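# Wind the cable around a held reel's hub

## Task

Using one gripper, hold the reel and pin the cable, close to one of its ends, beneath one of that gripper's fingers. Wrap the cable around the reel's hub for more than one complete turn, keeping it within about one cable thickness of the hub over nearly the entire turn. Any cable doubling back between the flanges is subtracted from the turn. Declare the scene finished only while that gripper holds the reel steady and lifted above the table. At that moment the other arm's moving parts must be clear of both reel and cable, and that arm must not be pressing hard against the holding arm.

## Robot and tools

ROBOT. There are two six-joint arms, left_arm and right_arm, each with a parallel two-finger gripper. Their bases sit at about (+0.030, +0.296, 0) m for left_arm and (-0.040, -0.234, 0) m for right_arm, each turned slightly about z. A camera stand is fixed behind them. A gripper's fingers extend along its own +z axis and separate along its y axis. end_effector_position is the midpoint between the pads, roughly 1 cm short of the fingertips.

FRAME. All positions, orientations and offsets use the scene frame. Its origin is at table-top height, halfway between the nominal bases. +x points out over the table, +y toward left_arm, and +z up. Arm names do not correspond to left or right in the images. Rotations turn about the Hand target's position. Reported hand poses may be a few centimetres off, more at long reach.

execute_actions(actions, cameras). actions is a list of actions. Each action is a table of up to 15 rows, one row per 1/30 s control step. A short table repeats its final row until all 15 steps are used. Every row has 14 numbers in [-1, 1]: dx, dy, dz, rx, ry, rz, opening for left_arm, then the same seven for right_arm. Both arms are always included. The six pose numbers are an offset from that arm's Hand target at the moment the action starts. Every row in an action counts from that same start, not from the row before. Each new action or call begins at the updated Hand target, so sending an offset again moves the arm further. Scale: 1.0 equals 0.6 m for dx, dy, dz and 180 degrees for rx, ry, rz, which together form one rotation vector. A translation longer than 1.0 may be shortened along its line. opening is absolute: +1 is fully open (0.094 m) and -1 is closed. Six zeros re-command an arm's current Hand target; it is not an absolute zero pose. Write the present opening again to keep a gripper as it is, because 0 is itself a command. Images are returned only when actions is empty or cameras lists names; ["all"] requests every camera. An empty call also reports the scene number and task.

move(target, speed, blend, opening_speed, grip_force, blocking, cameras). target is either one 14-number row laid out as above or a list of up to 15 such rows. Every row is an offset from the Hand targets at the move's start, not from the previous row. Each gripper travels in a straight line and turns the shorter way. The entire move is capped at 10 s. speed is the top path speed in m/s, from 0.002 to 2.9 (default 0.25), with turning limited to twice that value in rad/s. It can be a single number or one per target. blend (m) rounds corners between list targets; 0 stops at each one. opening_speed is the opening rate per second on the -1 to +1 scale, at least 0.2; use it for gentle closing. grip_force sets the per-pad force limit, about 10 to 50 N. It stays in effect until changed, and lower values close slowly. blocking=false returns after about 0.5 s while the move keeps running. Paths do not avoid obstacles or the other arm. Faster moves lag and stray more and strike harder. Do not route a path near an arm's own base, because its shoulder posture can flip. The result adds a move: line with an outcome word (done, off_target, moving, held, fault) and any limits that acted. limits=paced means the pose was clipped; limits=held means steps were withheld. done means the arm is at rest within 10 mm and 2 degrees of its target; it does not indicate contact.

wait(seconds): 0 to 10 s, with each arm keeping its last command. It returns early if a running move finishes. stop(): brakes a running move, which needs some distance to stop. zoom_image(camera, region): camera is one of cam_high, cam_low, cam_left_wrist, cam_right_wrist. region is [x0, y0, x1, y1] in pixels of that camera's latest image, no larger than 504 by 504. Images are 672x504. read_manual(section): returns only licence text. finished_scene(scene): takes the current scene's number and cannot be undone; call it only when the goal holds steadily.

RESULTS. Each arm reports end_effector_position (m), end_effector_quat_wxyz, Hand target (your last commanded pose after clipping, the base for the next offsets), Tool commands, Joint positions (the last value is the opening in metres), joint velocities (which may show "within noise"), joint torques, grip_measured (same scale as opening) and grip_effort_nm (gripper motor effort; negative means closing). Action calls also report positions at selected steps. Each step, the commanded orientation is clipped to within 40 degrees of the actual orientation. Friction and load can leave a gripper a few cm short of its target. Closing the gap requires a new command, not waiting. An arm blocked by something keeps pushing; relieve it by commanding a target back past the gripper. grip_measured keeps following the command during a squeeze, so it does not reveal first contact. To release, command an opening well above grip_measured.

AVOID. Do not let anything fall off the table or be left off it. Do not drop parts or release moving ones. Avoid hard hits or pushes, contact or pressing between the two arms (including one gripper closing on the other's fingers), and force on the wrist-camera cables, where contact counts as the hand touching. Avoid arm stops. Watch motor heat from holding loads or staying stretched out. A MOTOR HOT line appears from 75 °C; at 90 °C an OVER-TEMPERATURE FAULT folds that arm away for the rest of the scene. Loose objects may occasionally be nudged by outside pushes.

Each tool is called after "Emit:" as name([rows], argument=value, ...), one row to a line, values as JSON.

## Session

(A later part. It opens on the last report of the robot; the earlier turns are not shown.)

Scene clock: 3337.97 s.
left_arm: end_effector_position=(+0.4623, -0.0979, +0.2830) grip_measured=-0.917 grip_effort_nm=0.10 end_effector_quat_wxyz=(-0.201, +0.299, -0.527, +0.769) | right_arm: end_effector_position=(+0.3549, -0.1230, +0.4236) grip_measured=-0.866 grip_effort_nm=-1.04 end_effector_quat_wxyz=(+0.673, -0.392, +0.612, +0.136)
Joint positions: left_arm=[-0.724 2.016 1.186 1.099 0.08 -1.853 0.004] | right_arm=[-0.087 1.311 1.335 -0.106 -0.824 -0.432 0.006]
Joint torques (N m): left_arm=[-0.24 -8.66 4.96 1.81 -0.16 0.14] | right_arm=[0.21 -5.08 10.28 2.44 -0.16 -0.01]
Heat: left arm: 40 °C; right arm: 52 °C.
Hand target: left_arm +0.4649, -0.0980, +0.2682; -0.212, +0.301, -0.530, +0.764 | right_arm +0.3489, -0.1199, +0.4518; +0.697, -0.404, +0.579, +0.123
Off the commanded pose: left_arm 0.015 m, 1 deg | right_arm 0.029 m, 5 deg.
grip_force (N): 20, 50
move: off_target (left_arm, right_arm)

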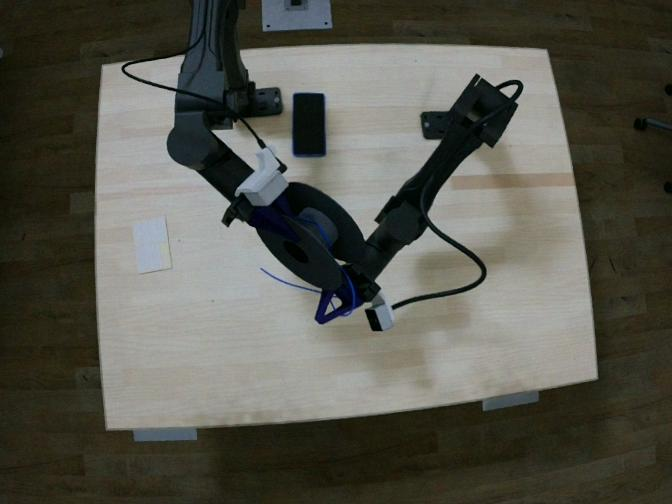

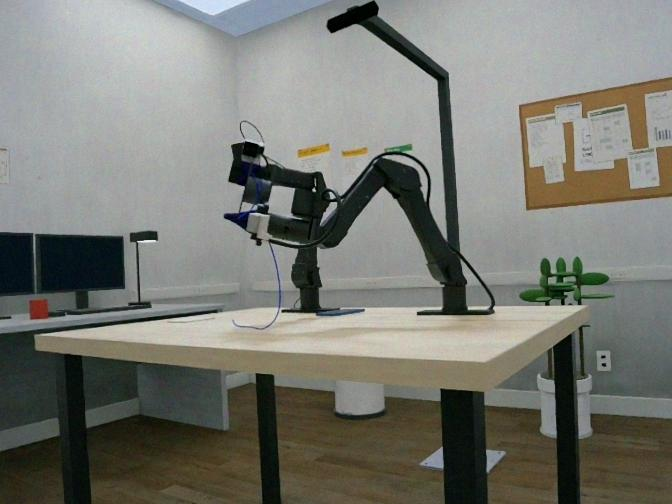

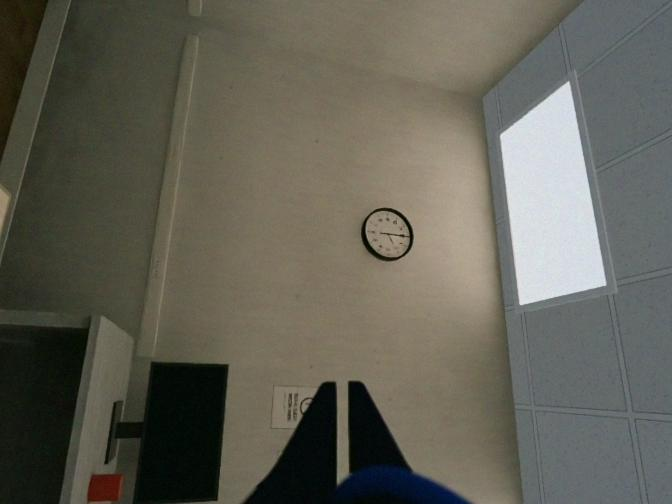

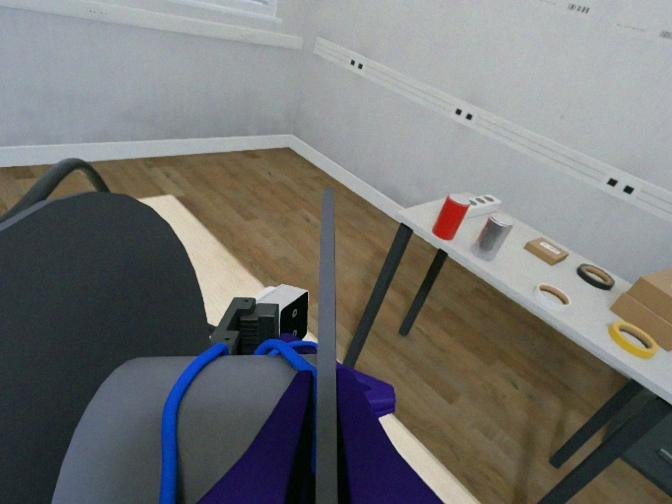

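Emit:
move(target=[-0.067, 0.078, -0.028, 0.0314, 0.0314, 0, -0.915, 0, 0, 0, 0.0982, 0.0982, 0, -1], speed=0.07, cameras=["cam_left_wrist", "cam_low", "cam_right_wrist", "cam_high"])

Emit:
zoom_image(camera="cam_right_wrist", region=[100, 170, 440, 504])

Emit:
zoom_image(camera="cam_high", region=[220, 150, 420, 350])

Emit:
zoom_image(camera="cam_low", region=[205, 110, 325, 230])

Scene clock: 3374.67 s.
left_arm: end_effector_position=(+0.4263, -0.0589, +0.2501) grip_measured=-0.917 grip_effort_nm=0.09 end_effector_quat_wxyz=(-0.191, +0.328, -0.568, +0.730) | right_arm: end_effector_position=(+0.3559, -0.1247, +0.4166) grip_measured=-0.866 grip_effort_nm=-1.04 end_effector_quat_wxyz=(+0.622, -0.250, +0.691, +0.270)
Joint positions: left_arm=[-0.71 1.831 0.91 1.062 0.089 -1.851 0.004] | right_arm=[-0.087 1.311 1.335 -0.141 -0.811 -0.022 0.006]
Joint torques (N m): left_arm=[0.85 -12.21 4.19 1.29 -0.02 0.18] | right_arm=[0.09 -5.24 10.28 2.77 -0.31 0.19]
Heat: left arm: 41 °C; right arm: 52 °C.
Hand target: left_arm +0.4248, -0.0512, +0.2514; -0.201, +0.328, -0.577, +0.721 | right_arm +0.3489, -0.1199, +0.4519; +0.654, -0.269, +0.653, +0.270
Off the commanded pose: left_arm 0.008 m, 2 deg | right_arm 0.036 m, 6 deg.
grip_force (N): 20, 50
move: off_target (right_arm)

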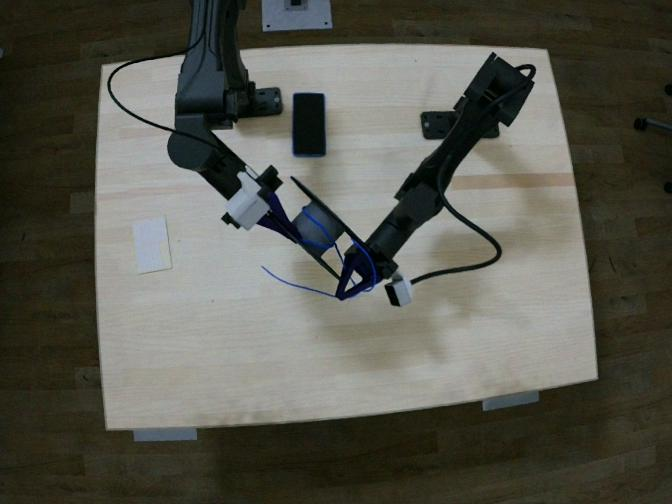

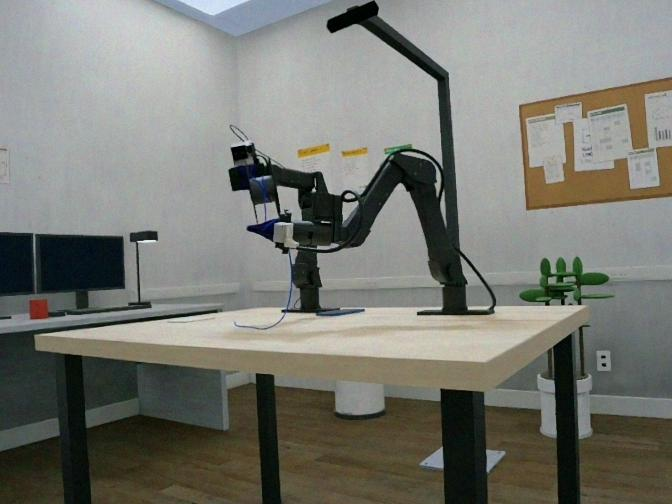

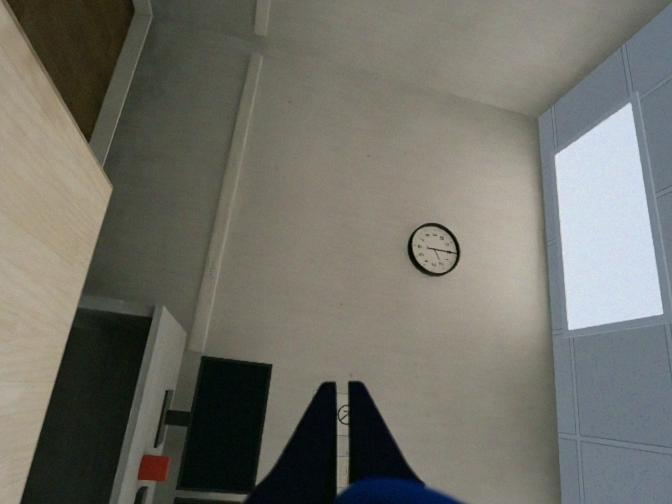

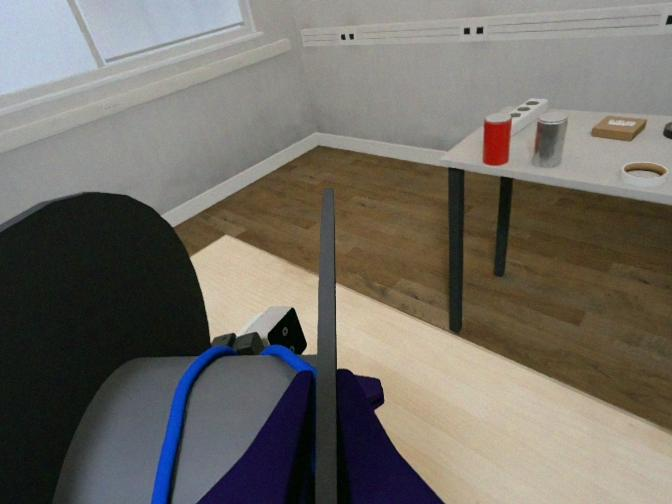

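Scaled by 1.482.

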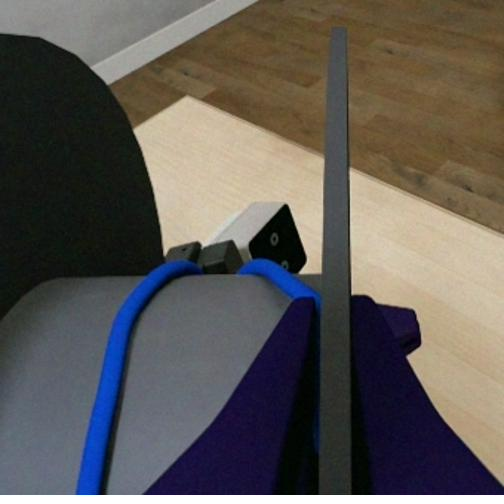

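Scaled by 2.520.

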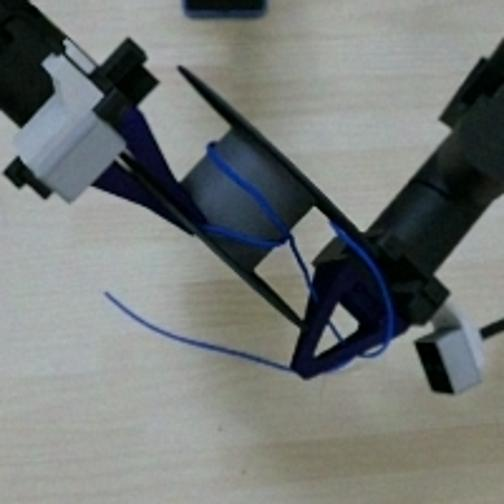

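Scaled by 4.200.

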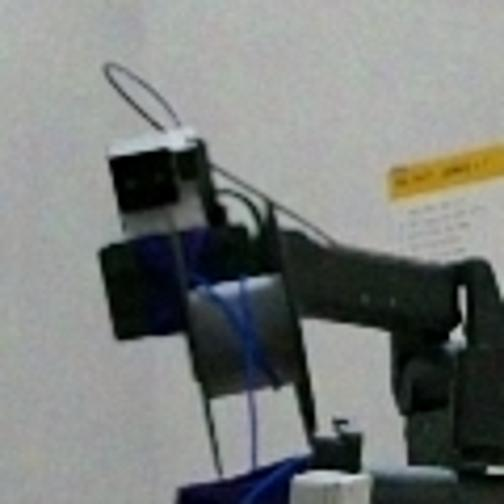

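Emit:
move(target=[0, 0, 0, 0, 0, 0, -0.7, 0, 0, 0, 0, 0, 0, -1], speed=0.05, opening_speed=0.2, cameras=["cam_left_wrist", "cam_low", "cam_right_wrist", "cam_high"])

Emit:
zoom_image(camera="cam_right_wrist", region=[100, 170, 440, 504])

Emit:
zoom_image(camera="cam_high", region=[220, 150, 420, 350])

Emit:
zoom_image(camera="cam_low", region=[205, 110, 325, 230])

Scene clock: 3403.90 s.
left_arm: end_effector_position=(+0.4268, -0.0595, +0.2440) grip_measured=-0.702 grip_effort_nm=0.11 end_effector_quat_wxyz=(-0.189, +0.332, -0.576, +0.722) | right_arm: end_effector_position=(+0.3555, -0.1243, +0.4167) grip_measured=-0.866 grip_effort_nm=-1.04 end_effector_quat_wxyz=(+0.620, -0.249, +0.692, +0.273)
Joint positions: left_arm=[-0.71 1.831 0.91 1.037 0.089 -1.848 0.014] | right_arm=[-0.087 1.311 1.335 -0.141 -0.814 -0.016 0.006]
Joint torques (N m): left_arm=[0.83 -12.22 4.3 1.5 -0.03 0.16] | right_arm=[0.16 -5.26 10.24 2.79 -0.26 0.16]
Heat: left arm: 40 °C; right arm: 53 °C.
Hand target: left_arm +0.4247, -0.0512, +0.2514; -0.200, +0.328, -0.577, +0.721 | right_arm +0.3489, -0.1199, +0.4519; +0.654, -0.269, +0.654, +0.270
Off the commanded pose: left_arm 0.011 m, 1 deg | right_arm 0.036 m, 6 deg.
grip_force (N): 20, 50
move: off_target (left_arm, right_arm)

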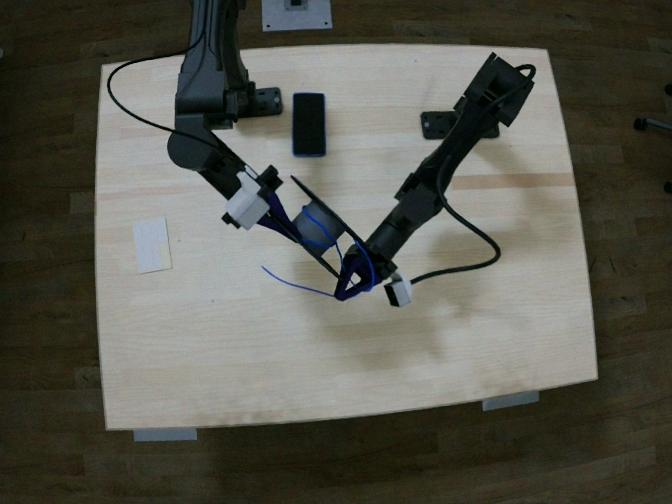

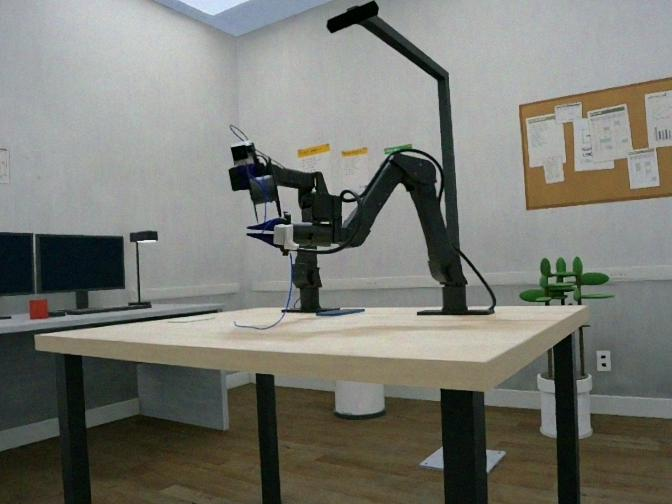

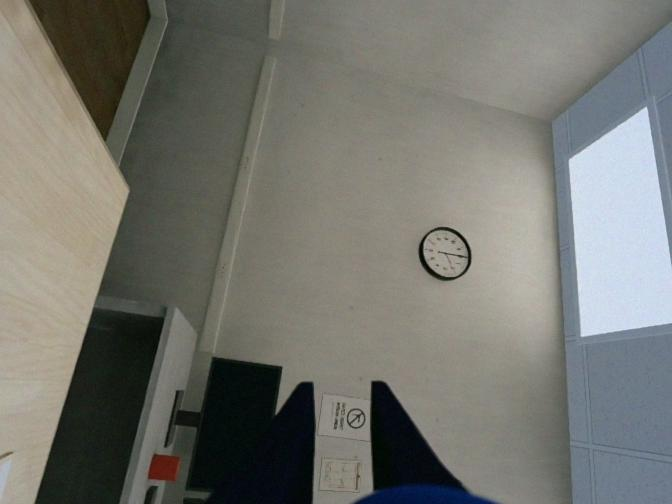

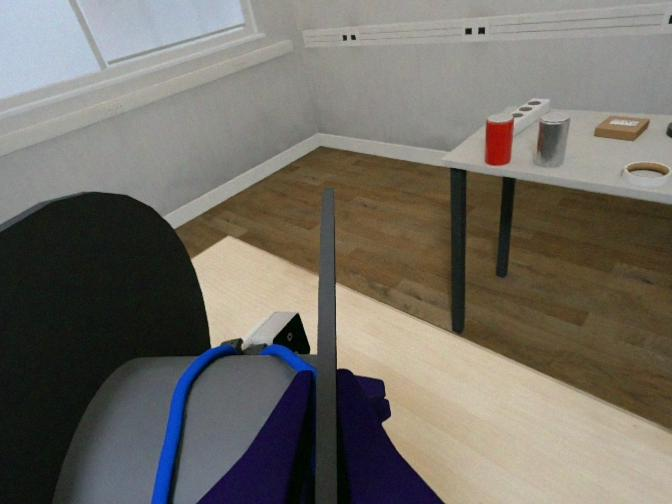

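Scaled by 1.482.

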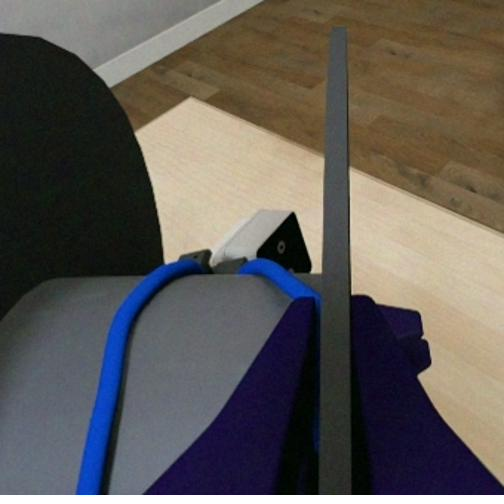

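Scaled by 2.520.

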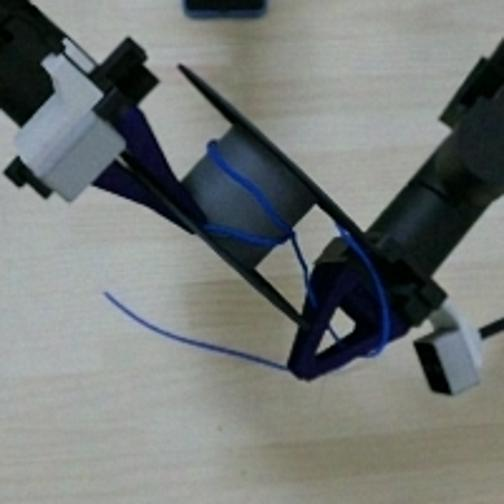

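Scaled by 4.200.

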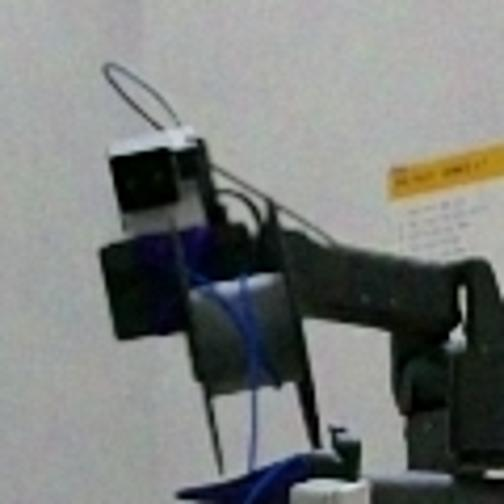

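Emit:
move([
  [0, 0, 0, 0, 0, 0, -0.55, 0, 0, 0, 0, 0, 0, -1],
  [-0.1167, 0.118, -0.012, 0, 0, 0, -0.55, 0, 0, 0, 0, 0, 0, -1],
], speed=0.08, opening_speed=0.4, cameras=["cam_left_wrist", "cam_low", "cam_right_wrist", "cam_high"])

Emit:
zoom_image(camera="cam_right_wrist", region=[100, 170, 440, 504])

Emit:
zoom_image(camera="cam_high", region=[220, 150, 420, 350])

Emit:
zoom_image(camera="cam_low", region=[205, 110, 325, 230])

Scene clock: 3423.20 s.
left_arm: end_effector_position=(+0.3592, +0.0141, +0.2320) grip_measured=-0.552 grip_effort_nm=0.11 end_effector_quat_wxyz=(-0.190, +0.341, -0.585, +0.711) | right_arm: end_effector_position=(+0.3550, -0.1237, +0.4173) grip_measured=-0.866 grip_effort_nm=-1.04 end_effector_quat_wxyz=(+0.621, -0.250, +0.690, +0.275)
Joint positions: left_arm=[-0.668 1.488 0.506 1.065 0.121 -1.847 0.021] | right_arm=[-0.087 1.311 1.335 -0.138 -0.819 -0.015 0.006]
Joint torques (N m): left_arm=[0.59 -8.31 4.41 1.8 0.02 0.11] | right_arm=[0.17 -5.29 10.14 2.74 -0.23 0.16]
Heat: left arm: 41 °C; right arm: 53 °C.
Hand target: left_arm +0.3548, +0.0196, +0.2441; -0.201, +0.328, -0.577, +0.721 | right_arm +0.3489, -0.1199, +0.4518; +0.654, -0.269, +0.654, +0.270
Off the commanded pose: left_arm 0.014 m, 3 deg | right_arm 0.035 m, 6 deg.
grip_force (N): 20, 50
move: off_target (left_arm, right_arm)

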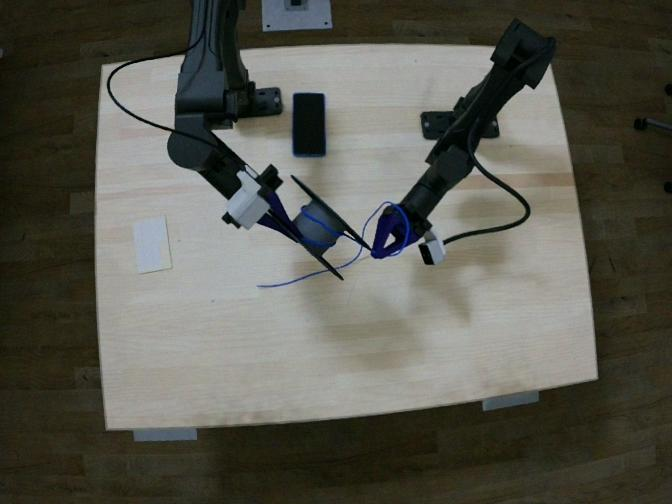

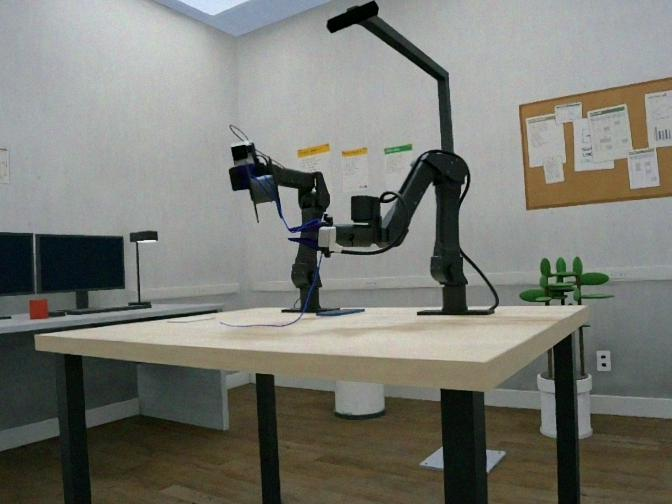

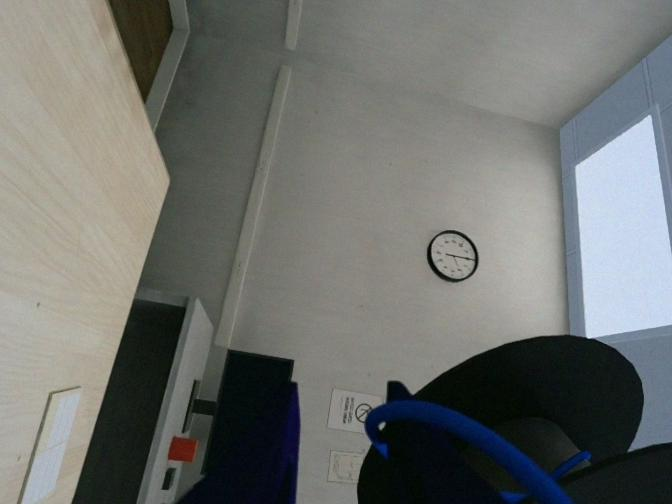

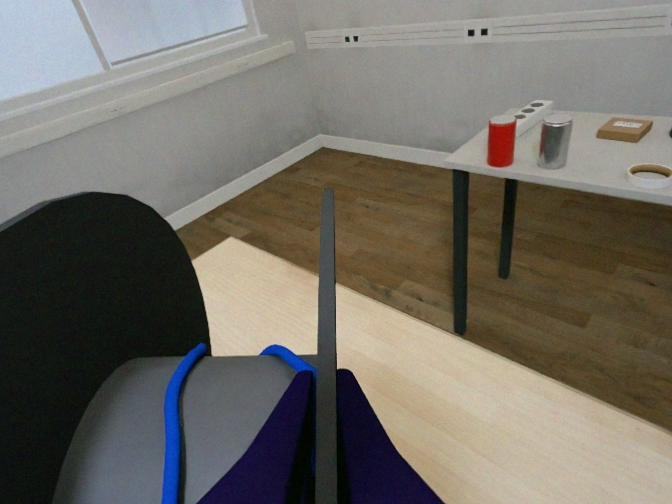

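Scaled by 1.482.

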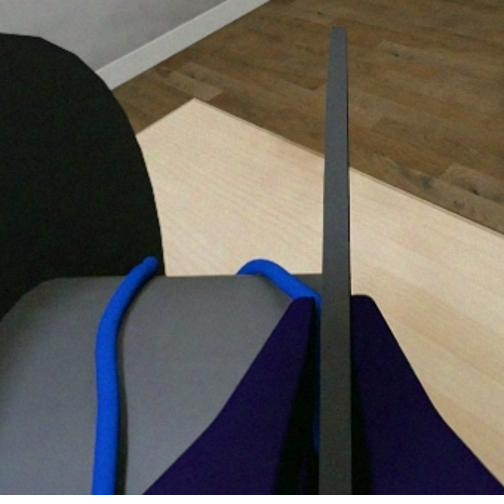

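Scaled by 2.520.

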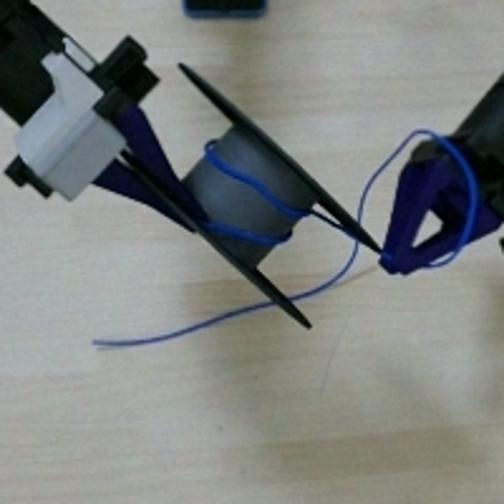

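Scaled by 4.200.

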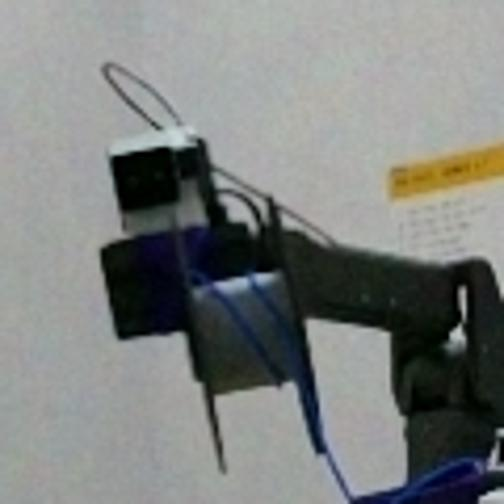

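Emit:
move([
  [0.118, -0.002, 0.012, 0, 0, 0, -0.55, 0, 0, 0, 0, 0, 0, -1],
  [0.2008, 0.0095, 0.0417, 0.106, 0.106, 0, -0.55, 0, 0, 0, 0, 0, 0, -1],
], speed=0.08, blend=0.02, cameras=["cam_left_wrist", "cam_low", "cam_right_wrist", "cam_high"])

Emit:
zoom_image(camera="cam_right_wrist", region=[100, 170, 440, 504])

Emit:
zoom_image(camera="cam_high", region=[240, 150, 440, 350])

Emit:
zoom_image(camera="cam_low", region=[205, 110, 325, 230])

Scene clock: 3465.30 s.
left_arm: end_effector_position=(+0.4679, +0.0254, +0.2675) grip_measured=-0.552 grip_effort_nm=0.11 end_effector_quat_wxyz=(+0.150, -0.408, +0.710, -0.554) | right_arm: end_effector_position=(+0.3550, -0.1237, +0.4177) grip_measured=-0.866 grip_effort_nm=-1.04 end_effector_quat_wxyz=(+0.621, -0.250, +0.690, +0.275)
Joint positions: left_arm=[-0.453 1.629 1.278 -0.015 0.32 -1.708 0.021] | right_arm=[-0.087 1.311 1.335 -0.136 -0.819 -0.015 0.006]
Joint torques (N m): left_arm=[0.62 -6.49 9.76 1.43 0.07 0.11] | right_arm=[0.14 -5.24 10.24 2.74 -0.22 0.16]
Heat: left arm: 42 °C; right arm: 53 °C.
Hand target: left_arm +0.4752, +0.0253, +0.2690; +0.154, -0.404, +0.713, -0.552 | right_arm +0.3489, -0.1199, +0.4518; +0.654, -0.269, +0.654, +0.270
Off the commanded pose: left_arm 0.008 m, 1 deg | right_arm 0.035 m, 6 deg.
grip_force (N): 20, 50
move: off_target (right_arm)

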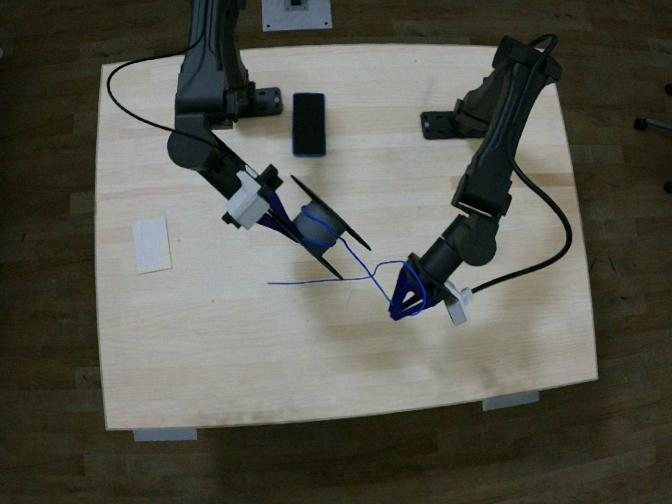

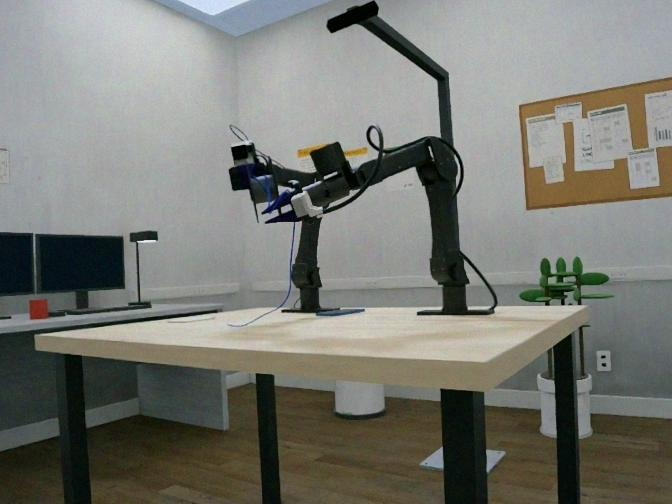

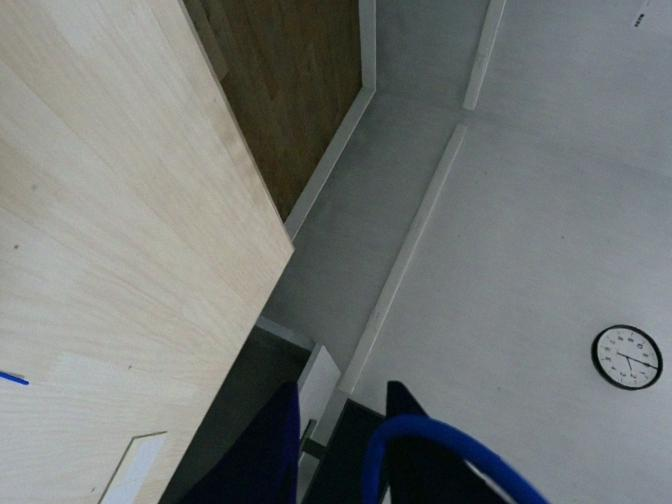

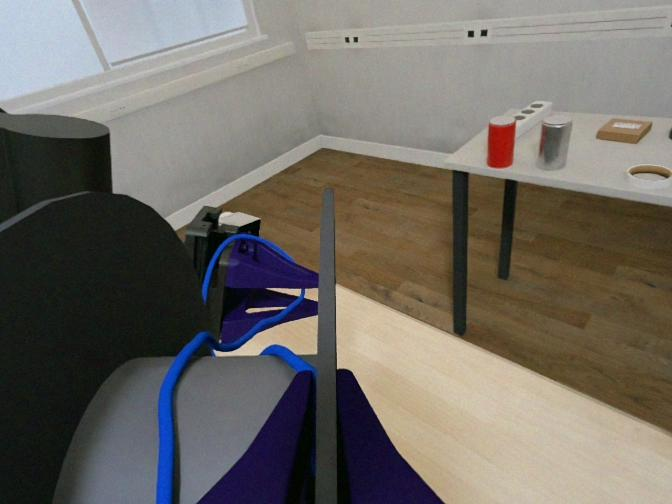

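Scaled by 1.482.

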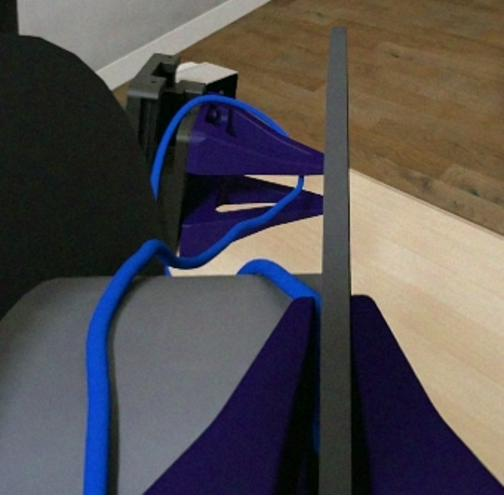

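Scaled by 2.520.

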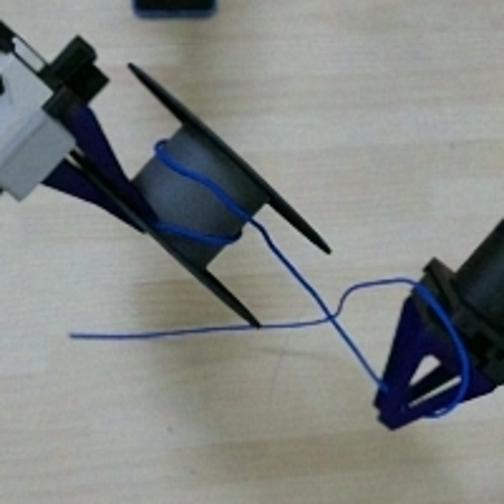

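Scaled by 4.200.

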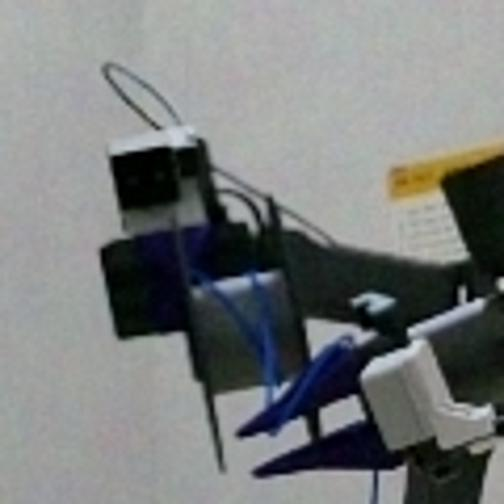

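Emit:
move(target=[0.012, 0.012, 0.035, 0.16, 0.16, 0, -0.55, 0, 0, 0, 0, 0, 0, -1], speed=0.08, cameras=["cam_left_wrist", "cam_low", "cam_right_wrist", "cam_high"])

Emit:
zoom_image(camera="cam_right_wrist", region=[100, 170, 440, 504])

Emit:
zoom_image(camera="cam_high", region=[240, 150, 440, 350])

Emit:
zoom_image(camera="cam_low", region=[205, 110, 325, 230])

Scene clock: 3481.00 s.
left_arm: end_effector_position=(+0.4783, +0.0337, +0.3008) grip_measured=-0.552 grip_effort_nm=0.11 end_effector_quat_wxyz=(+0.096, -0.472, +0.819, -0.312) | right_arm: end_effector_position=(+0.3550, -0.1237, +0.4178) grip_measured=-0.866 grip_effort_nm=-1.04 end_effector_quat_wxyz=(+0.622, -0.251, +0.690, +0.275)
Joint positions: left_arm=[-0.481 2.284 2.841 -1.48 0.17 -1.574 0.021] | right_arm=[-0.087 1.311 1.335 -0.136 -0.819 -0.015 0.006]
Joint torques (N m): left_arm=[-0.53 -9.1 6.83 1.04 -0.1 0.05] | right_arm=[0.1 -5.26 10.18 2.73 -0.23 0.18]
Heat: left arm: 41 °C; right arm: 53 °C.
Hand target: left_arm +0.4824, +0.0324, +0.2900; +0.068, -0.477, +0.842, -0.242 | right_arm +0.3489, -0.1199, +0.4518; +0.654, -0.269, +0.654, +0.270
Off the commanded pose: left_arm 0.012 m, 9 deg | right_arm 0.035 m, 6 deg.
elbow stopped short (left arm): the move would have taken joint 3 (elbow) straighter than the controller allows.
grip_force (N): 20, 50
move: off_target (left_arm, right_arm)

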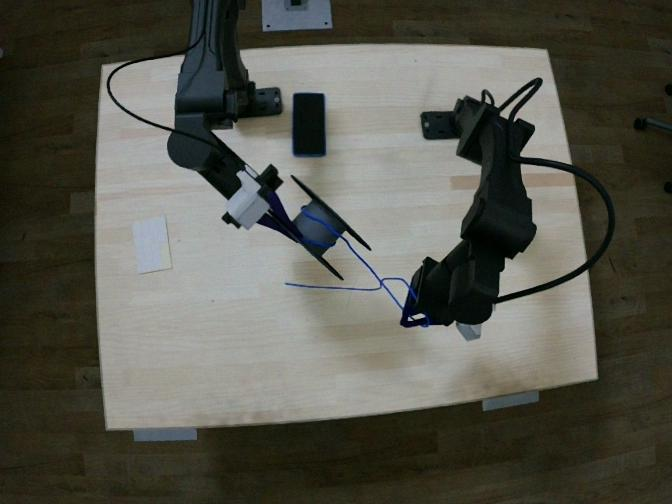

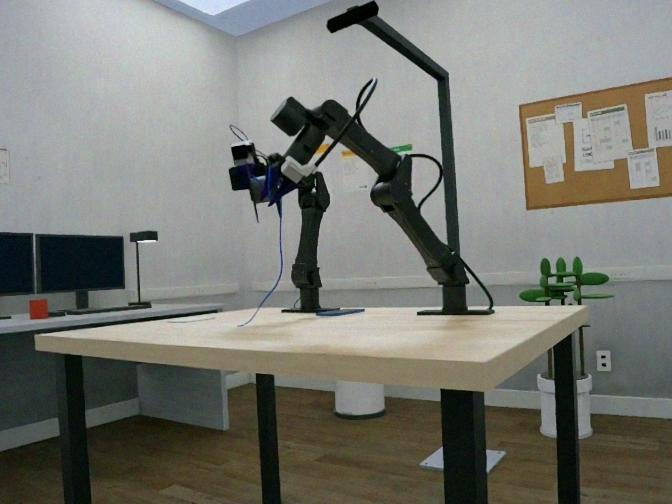

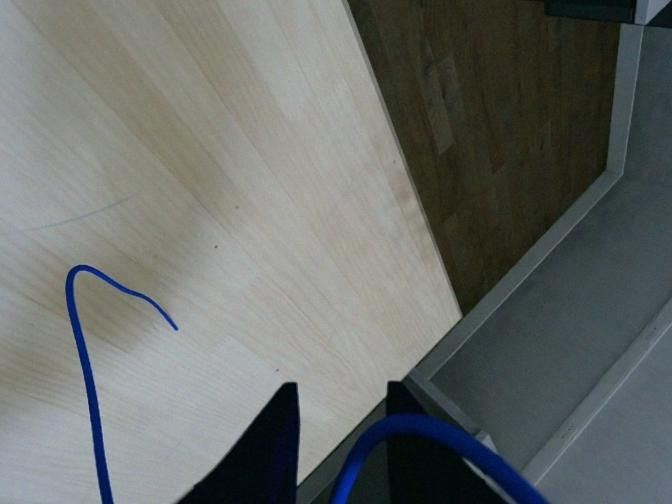

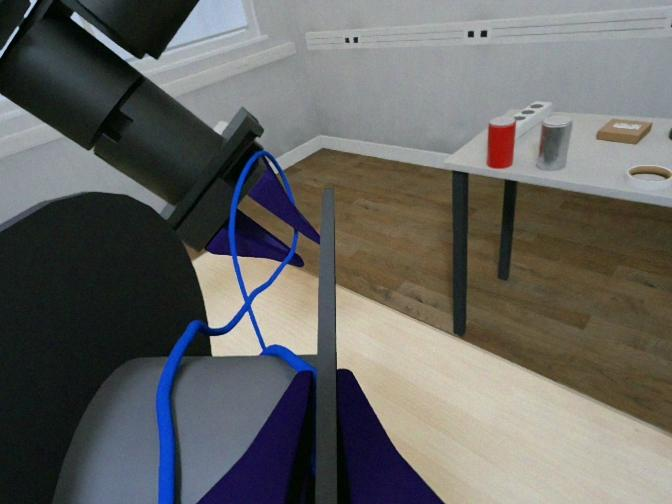

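Scaled by 1.482.

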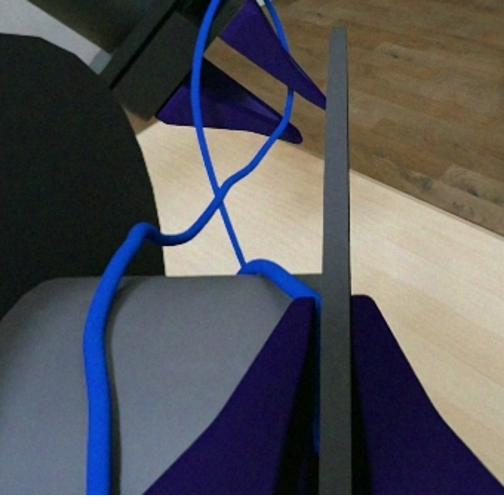

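Scaled by 2.520.

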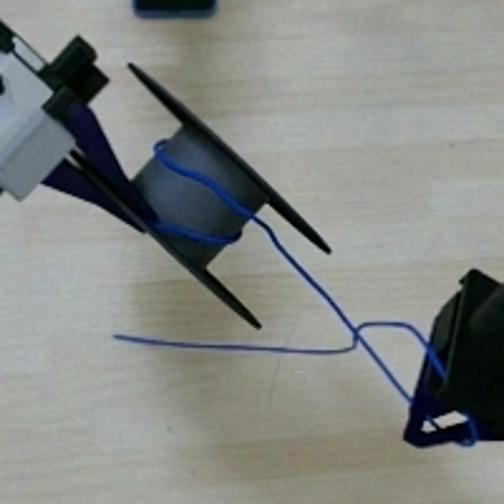

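Scaled by 4.200.

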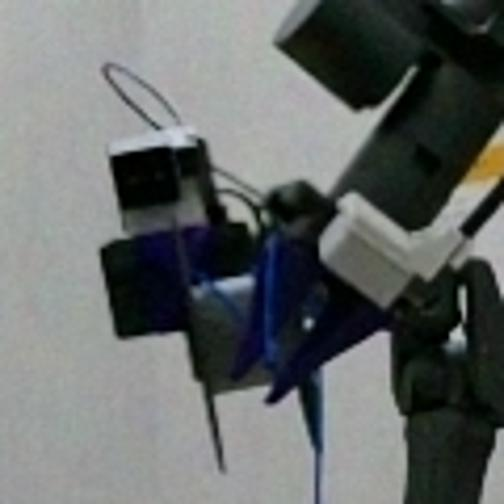

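Emit:
move(target=[0.0127, -0.0373, -0.138, 0, 0, 0, -0.55, 0, 0, 0, 0, 0, 0, -1], speed=0.1, cameras=["cam_left_wrist", "cam_low", "cam_right_wrist", "cam_high"])

Emit:
zoom_image(camera="cam_right_wrist", region=[100, 170, 440, 504])

Emit:
zoom_image(camera="cam_low", region=[205, 110, 345, 250])

Scene clock: 3504.03 s.
left_arm: end_effector_position=(+0.4856, +0.0093, +0.2224) grip_measured=-0.552 grip_effort_nm=0.11 end_effector_quat_wxyz=(+0.064, -0.471, +0.841, -0.258) | right_arm: end_effector_position=(+0.3550, -0.1237, +0.4178) grip_measured=-0.866 grip_effort_nm=-1.04 end_effector_quat_wxyz=(+0.622, -0.251, +0.690, +0.275)
Joint positions: left_arm=[-0.52 2.284 2.54 -1.308 0.154 -1.574 0.021] | right_arm=[-0.087 1.311 1.335 -0.136 -0.819 -0.015 0.006]
Joint torques (N m): left_arm=[-0.29 -11.11 4.27 1.11 -0.19 -0.06] | right_arm=[0.13 -5.27 10.19 2.72 -0.23 0.16]
Heat: left arm: 39 °C; right arm: 54 °C.
Hand target: left_arm +0.4901, +0.0101, +0.2072; +0.068, -0.477, +0.842, -0.242 | right_arm +0.3489, -0.1199, +0.4518; +0.654, -0.269, +0.654, +0.270
Off the commanded pose: left_arm 0.016 m, 2 deg | right_arm 0.035 m, 6 deg.
grip_force (N): 20, 50
move: off_target (left_arm, right_arm)

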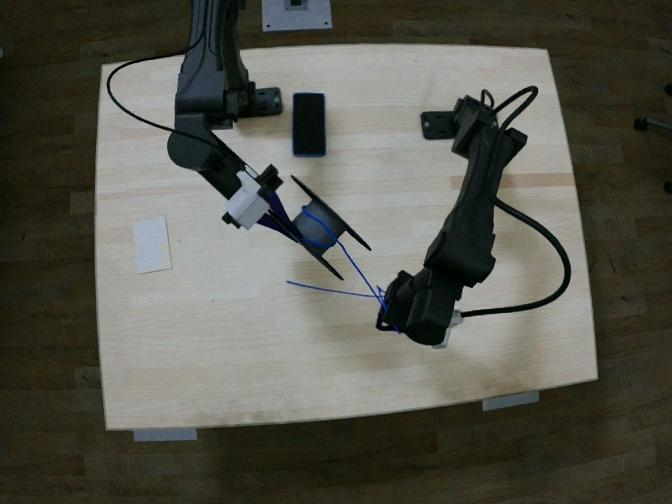

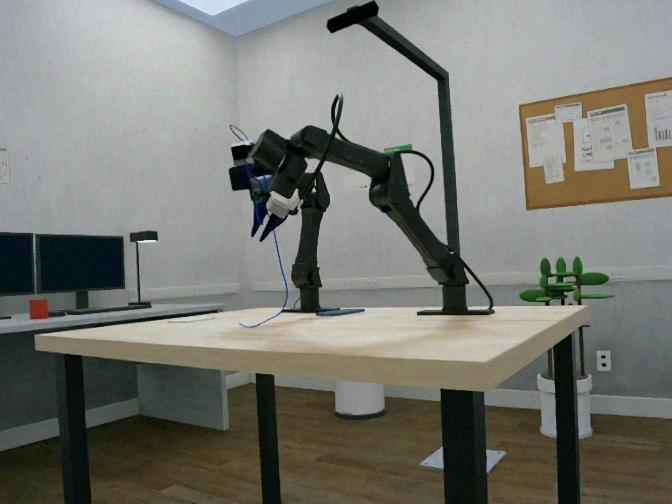

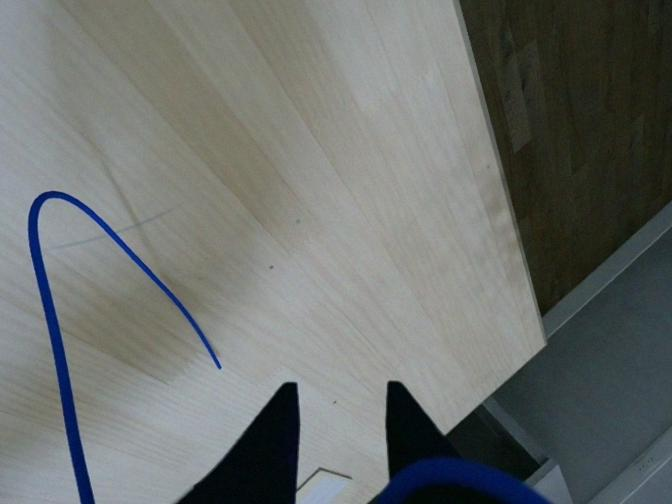

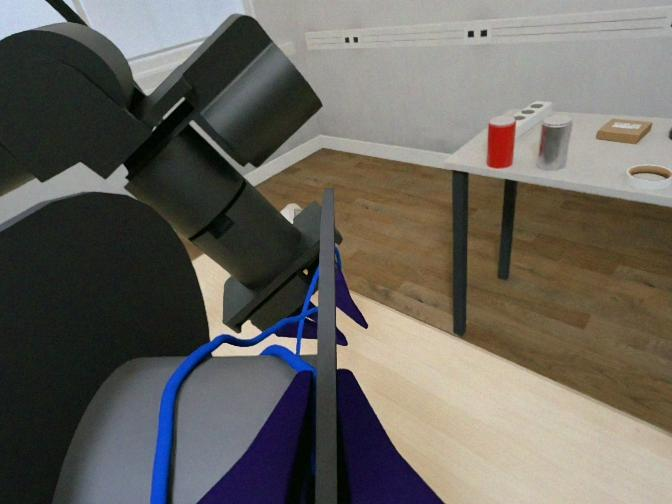

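Scaled by 1.482.

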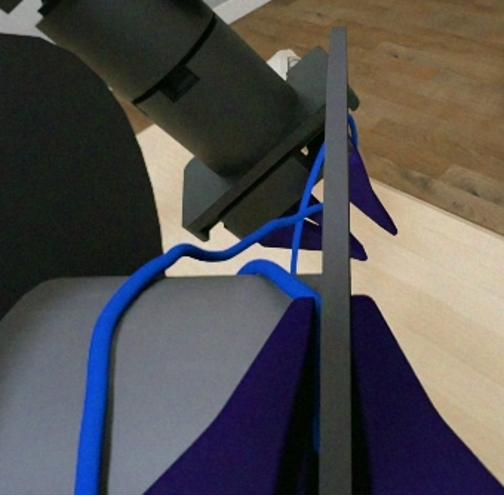

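Scaled by 3.600.

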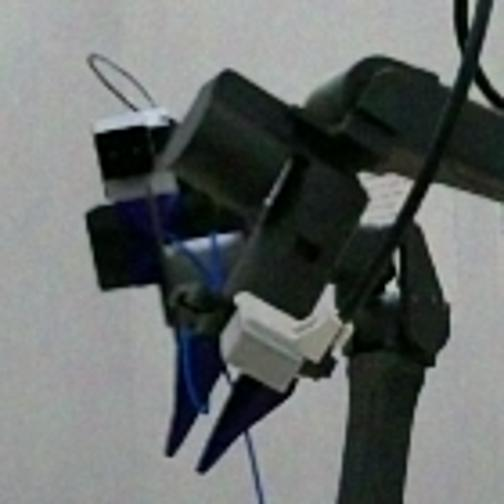

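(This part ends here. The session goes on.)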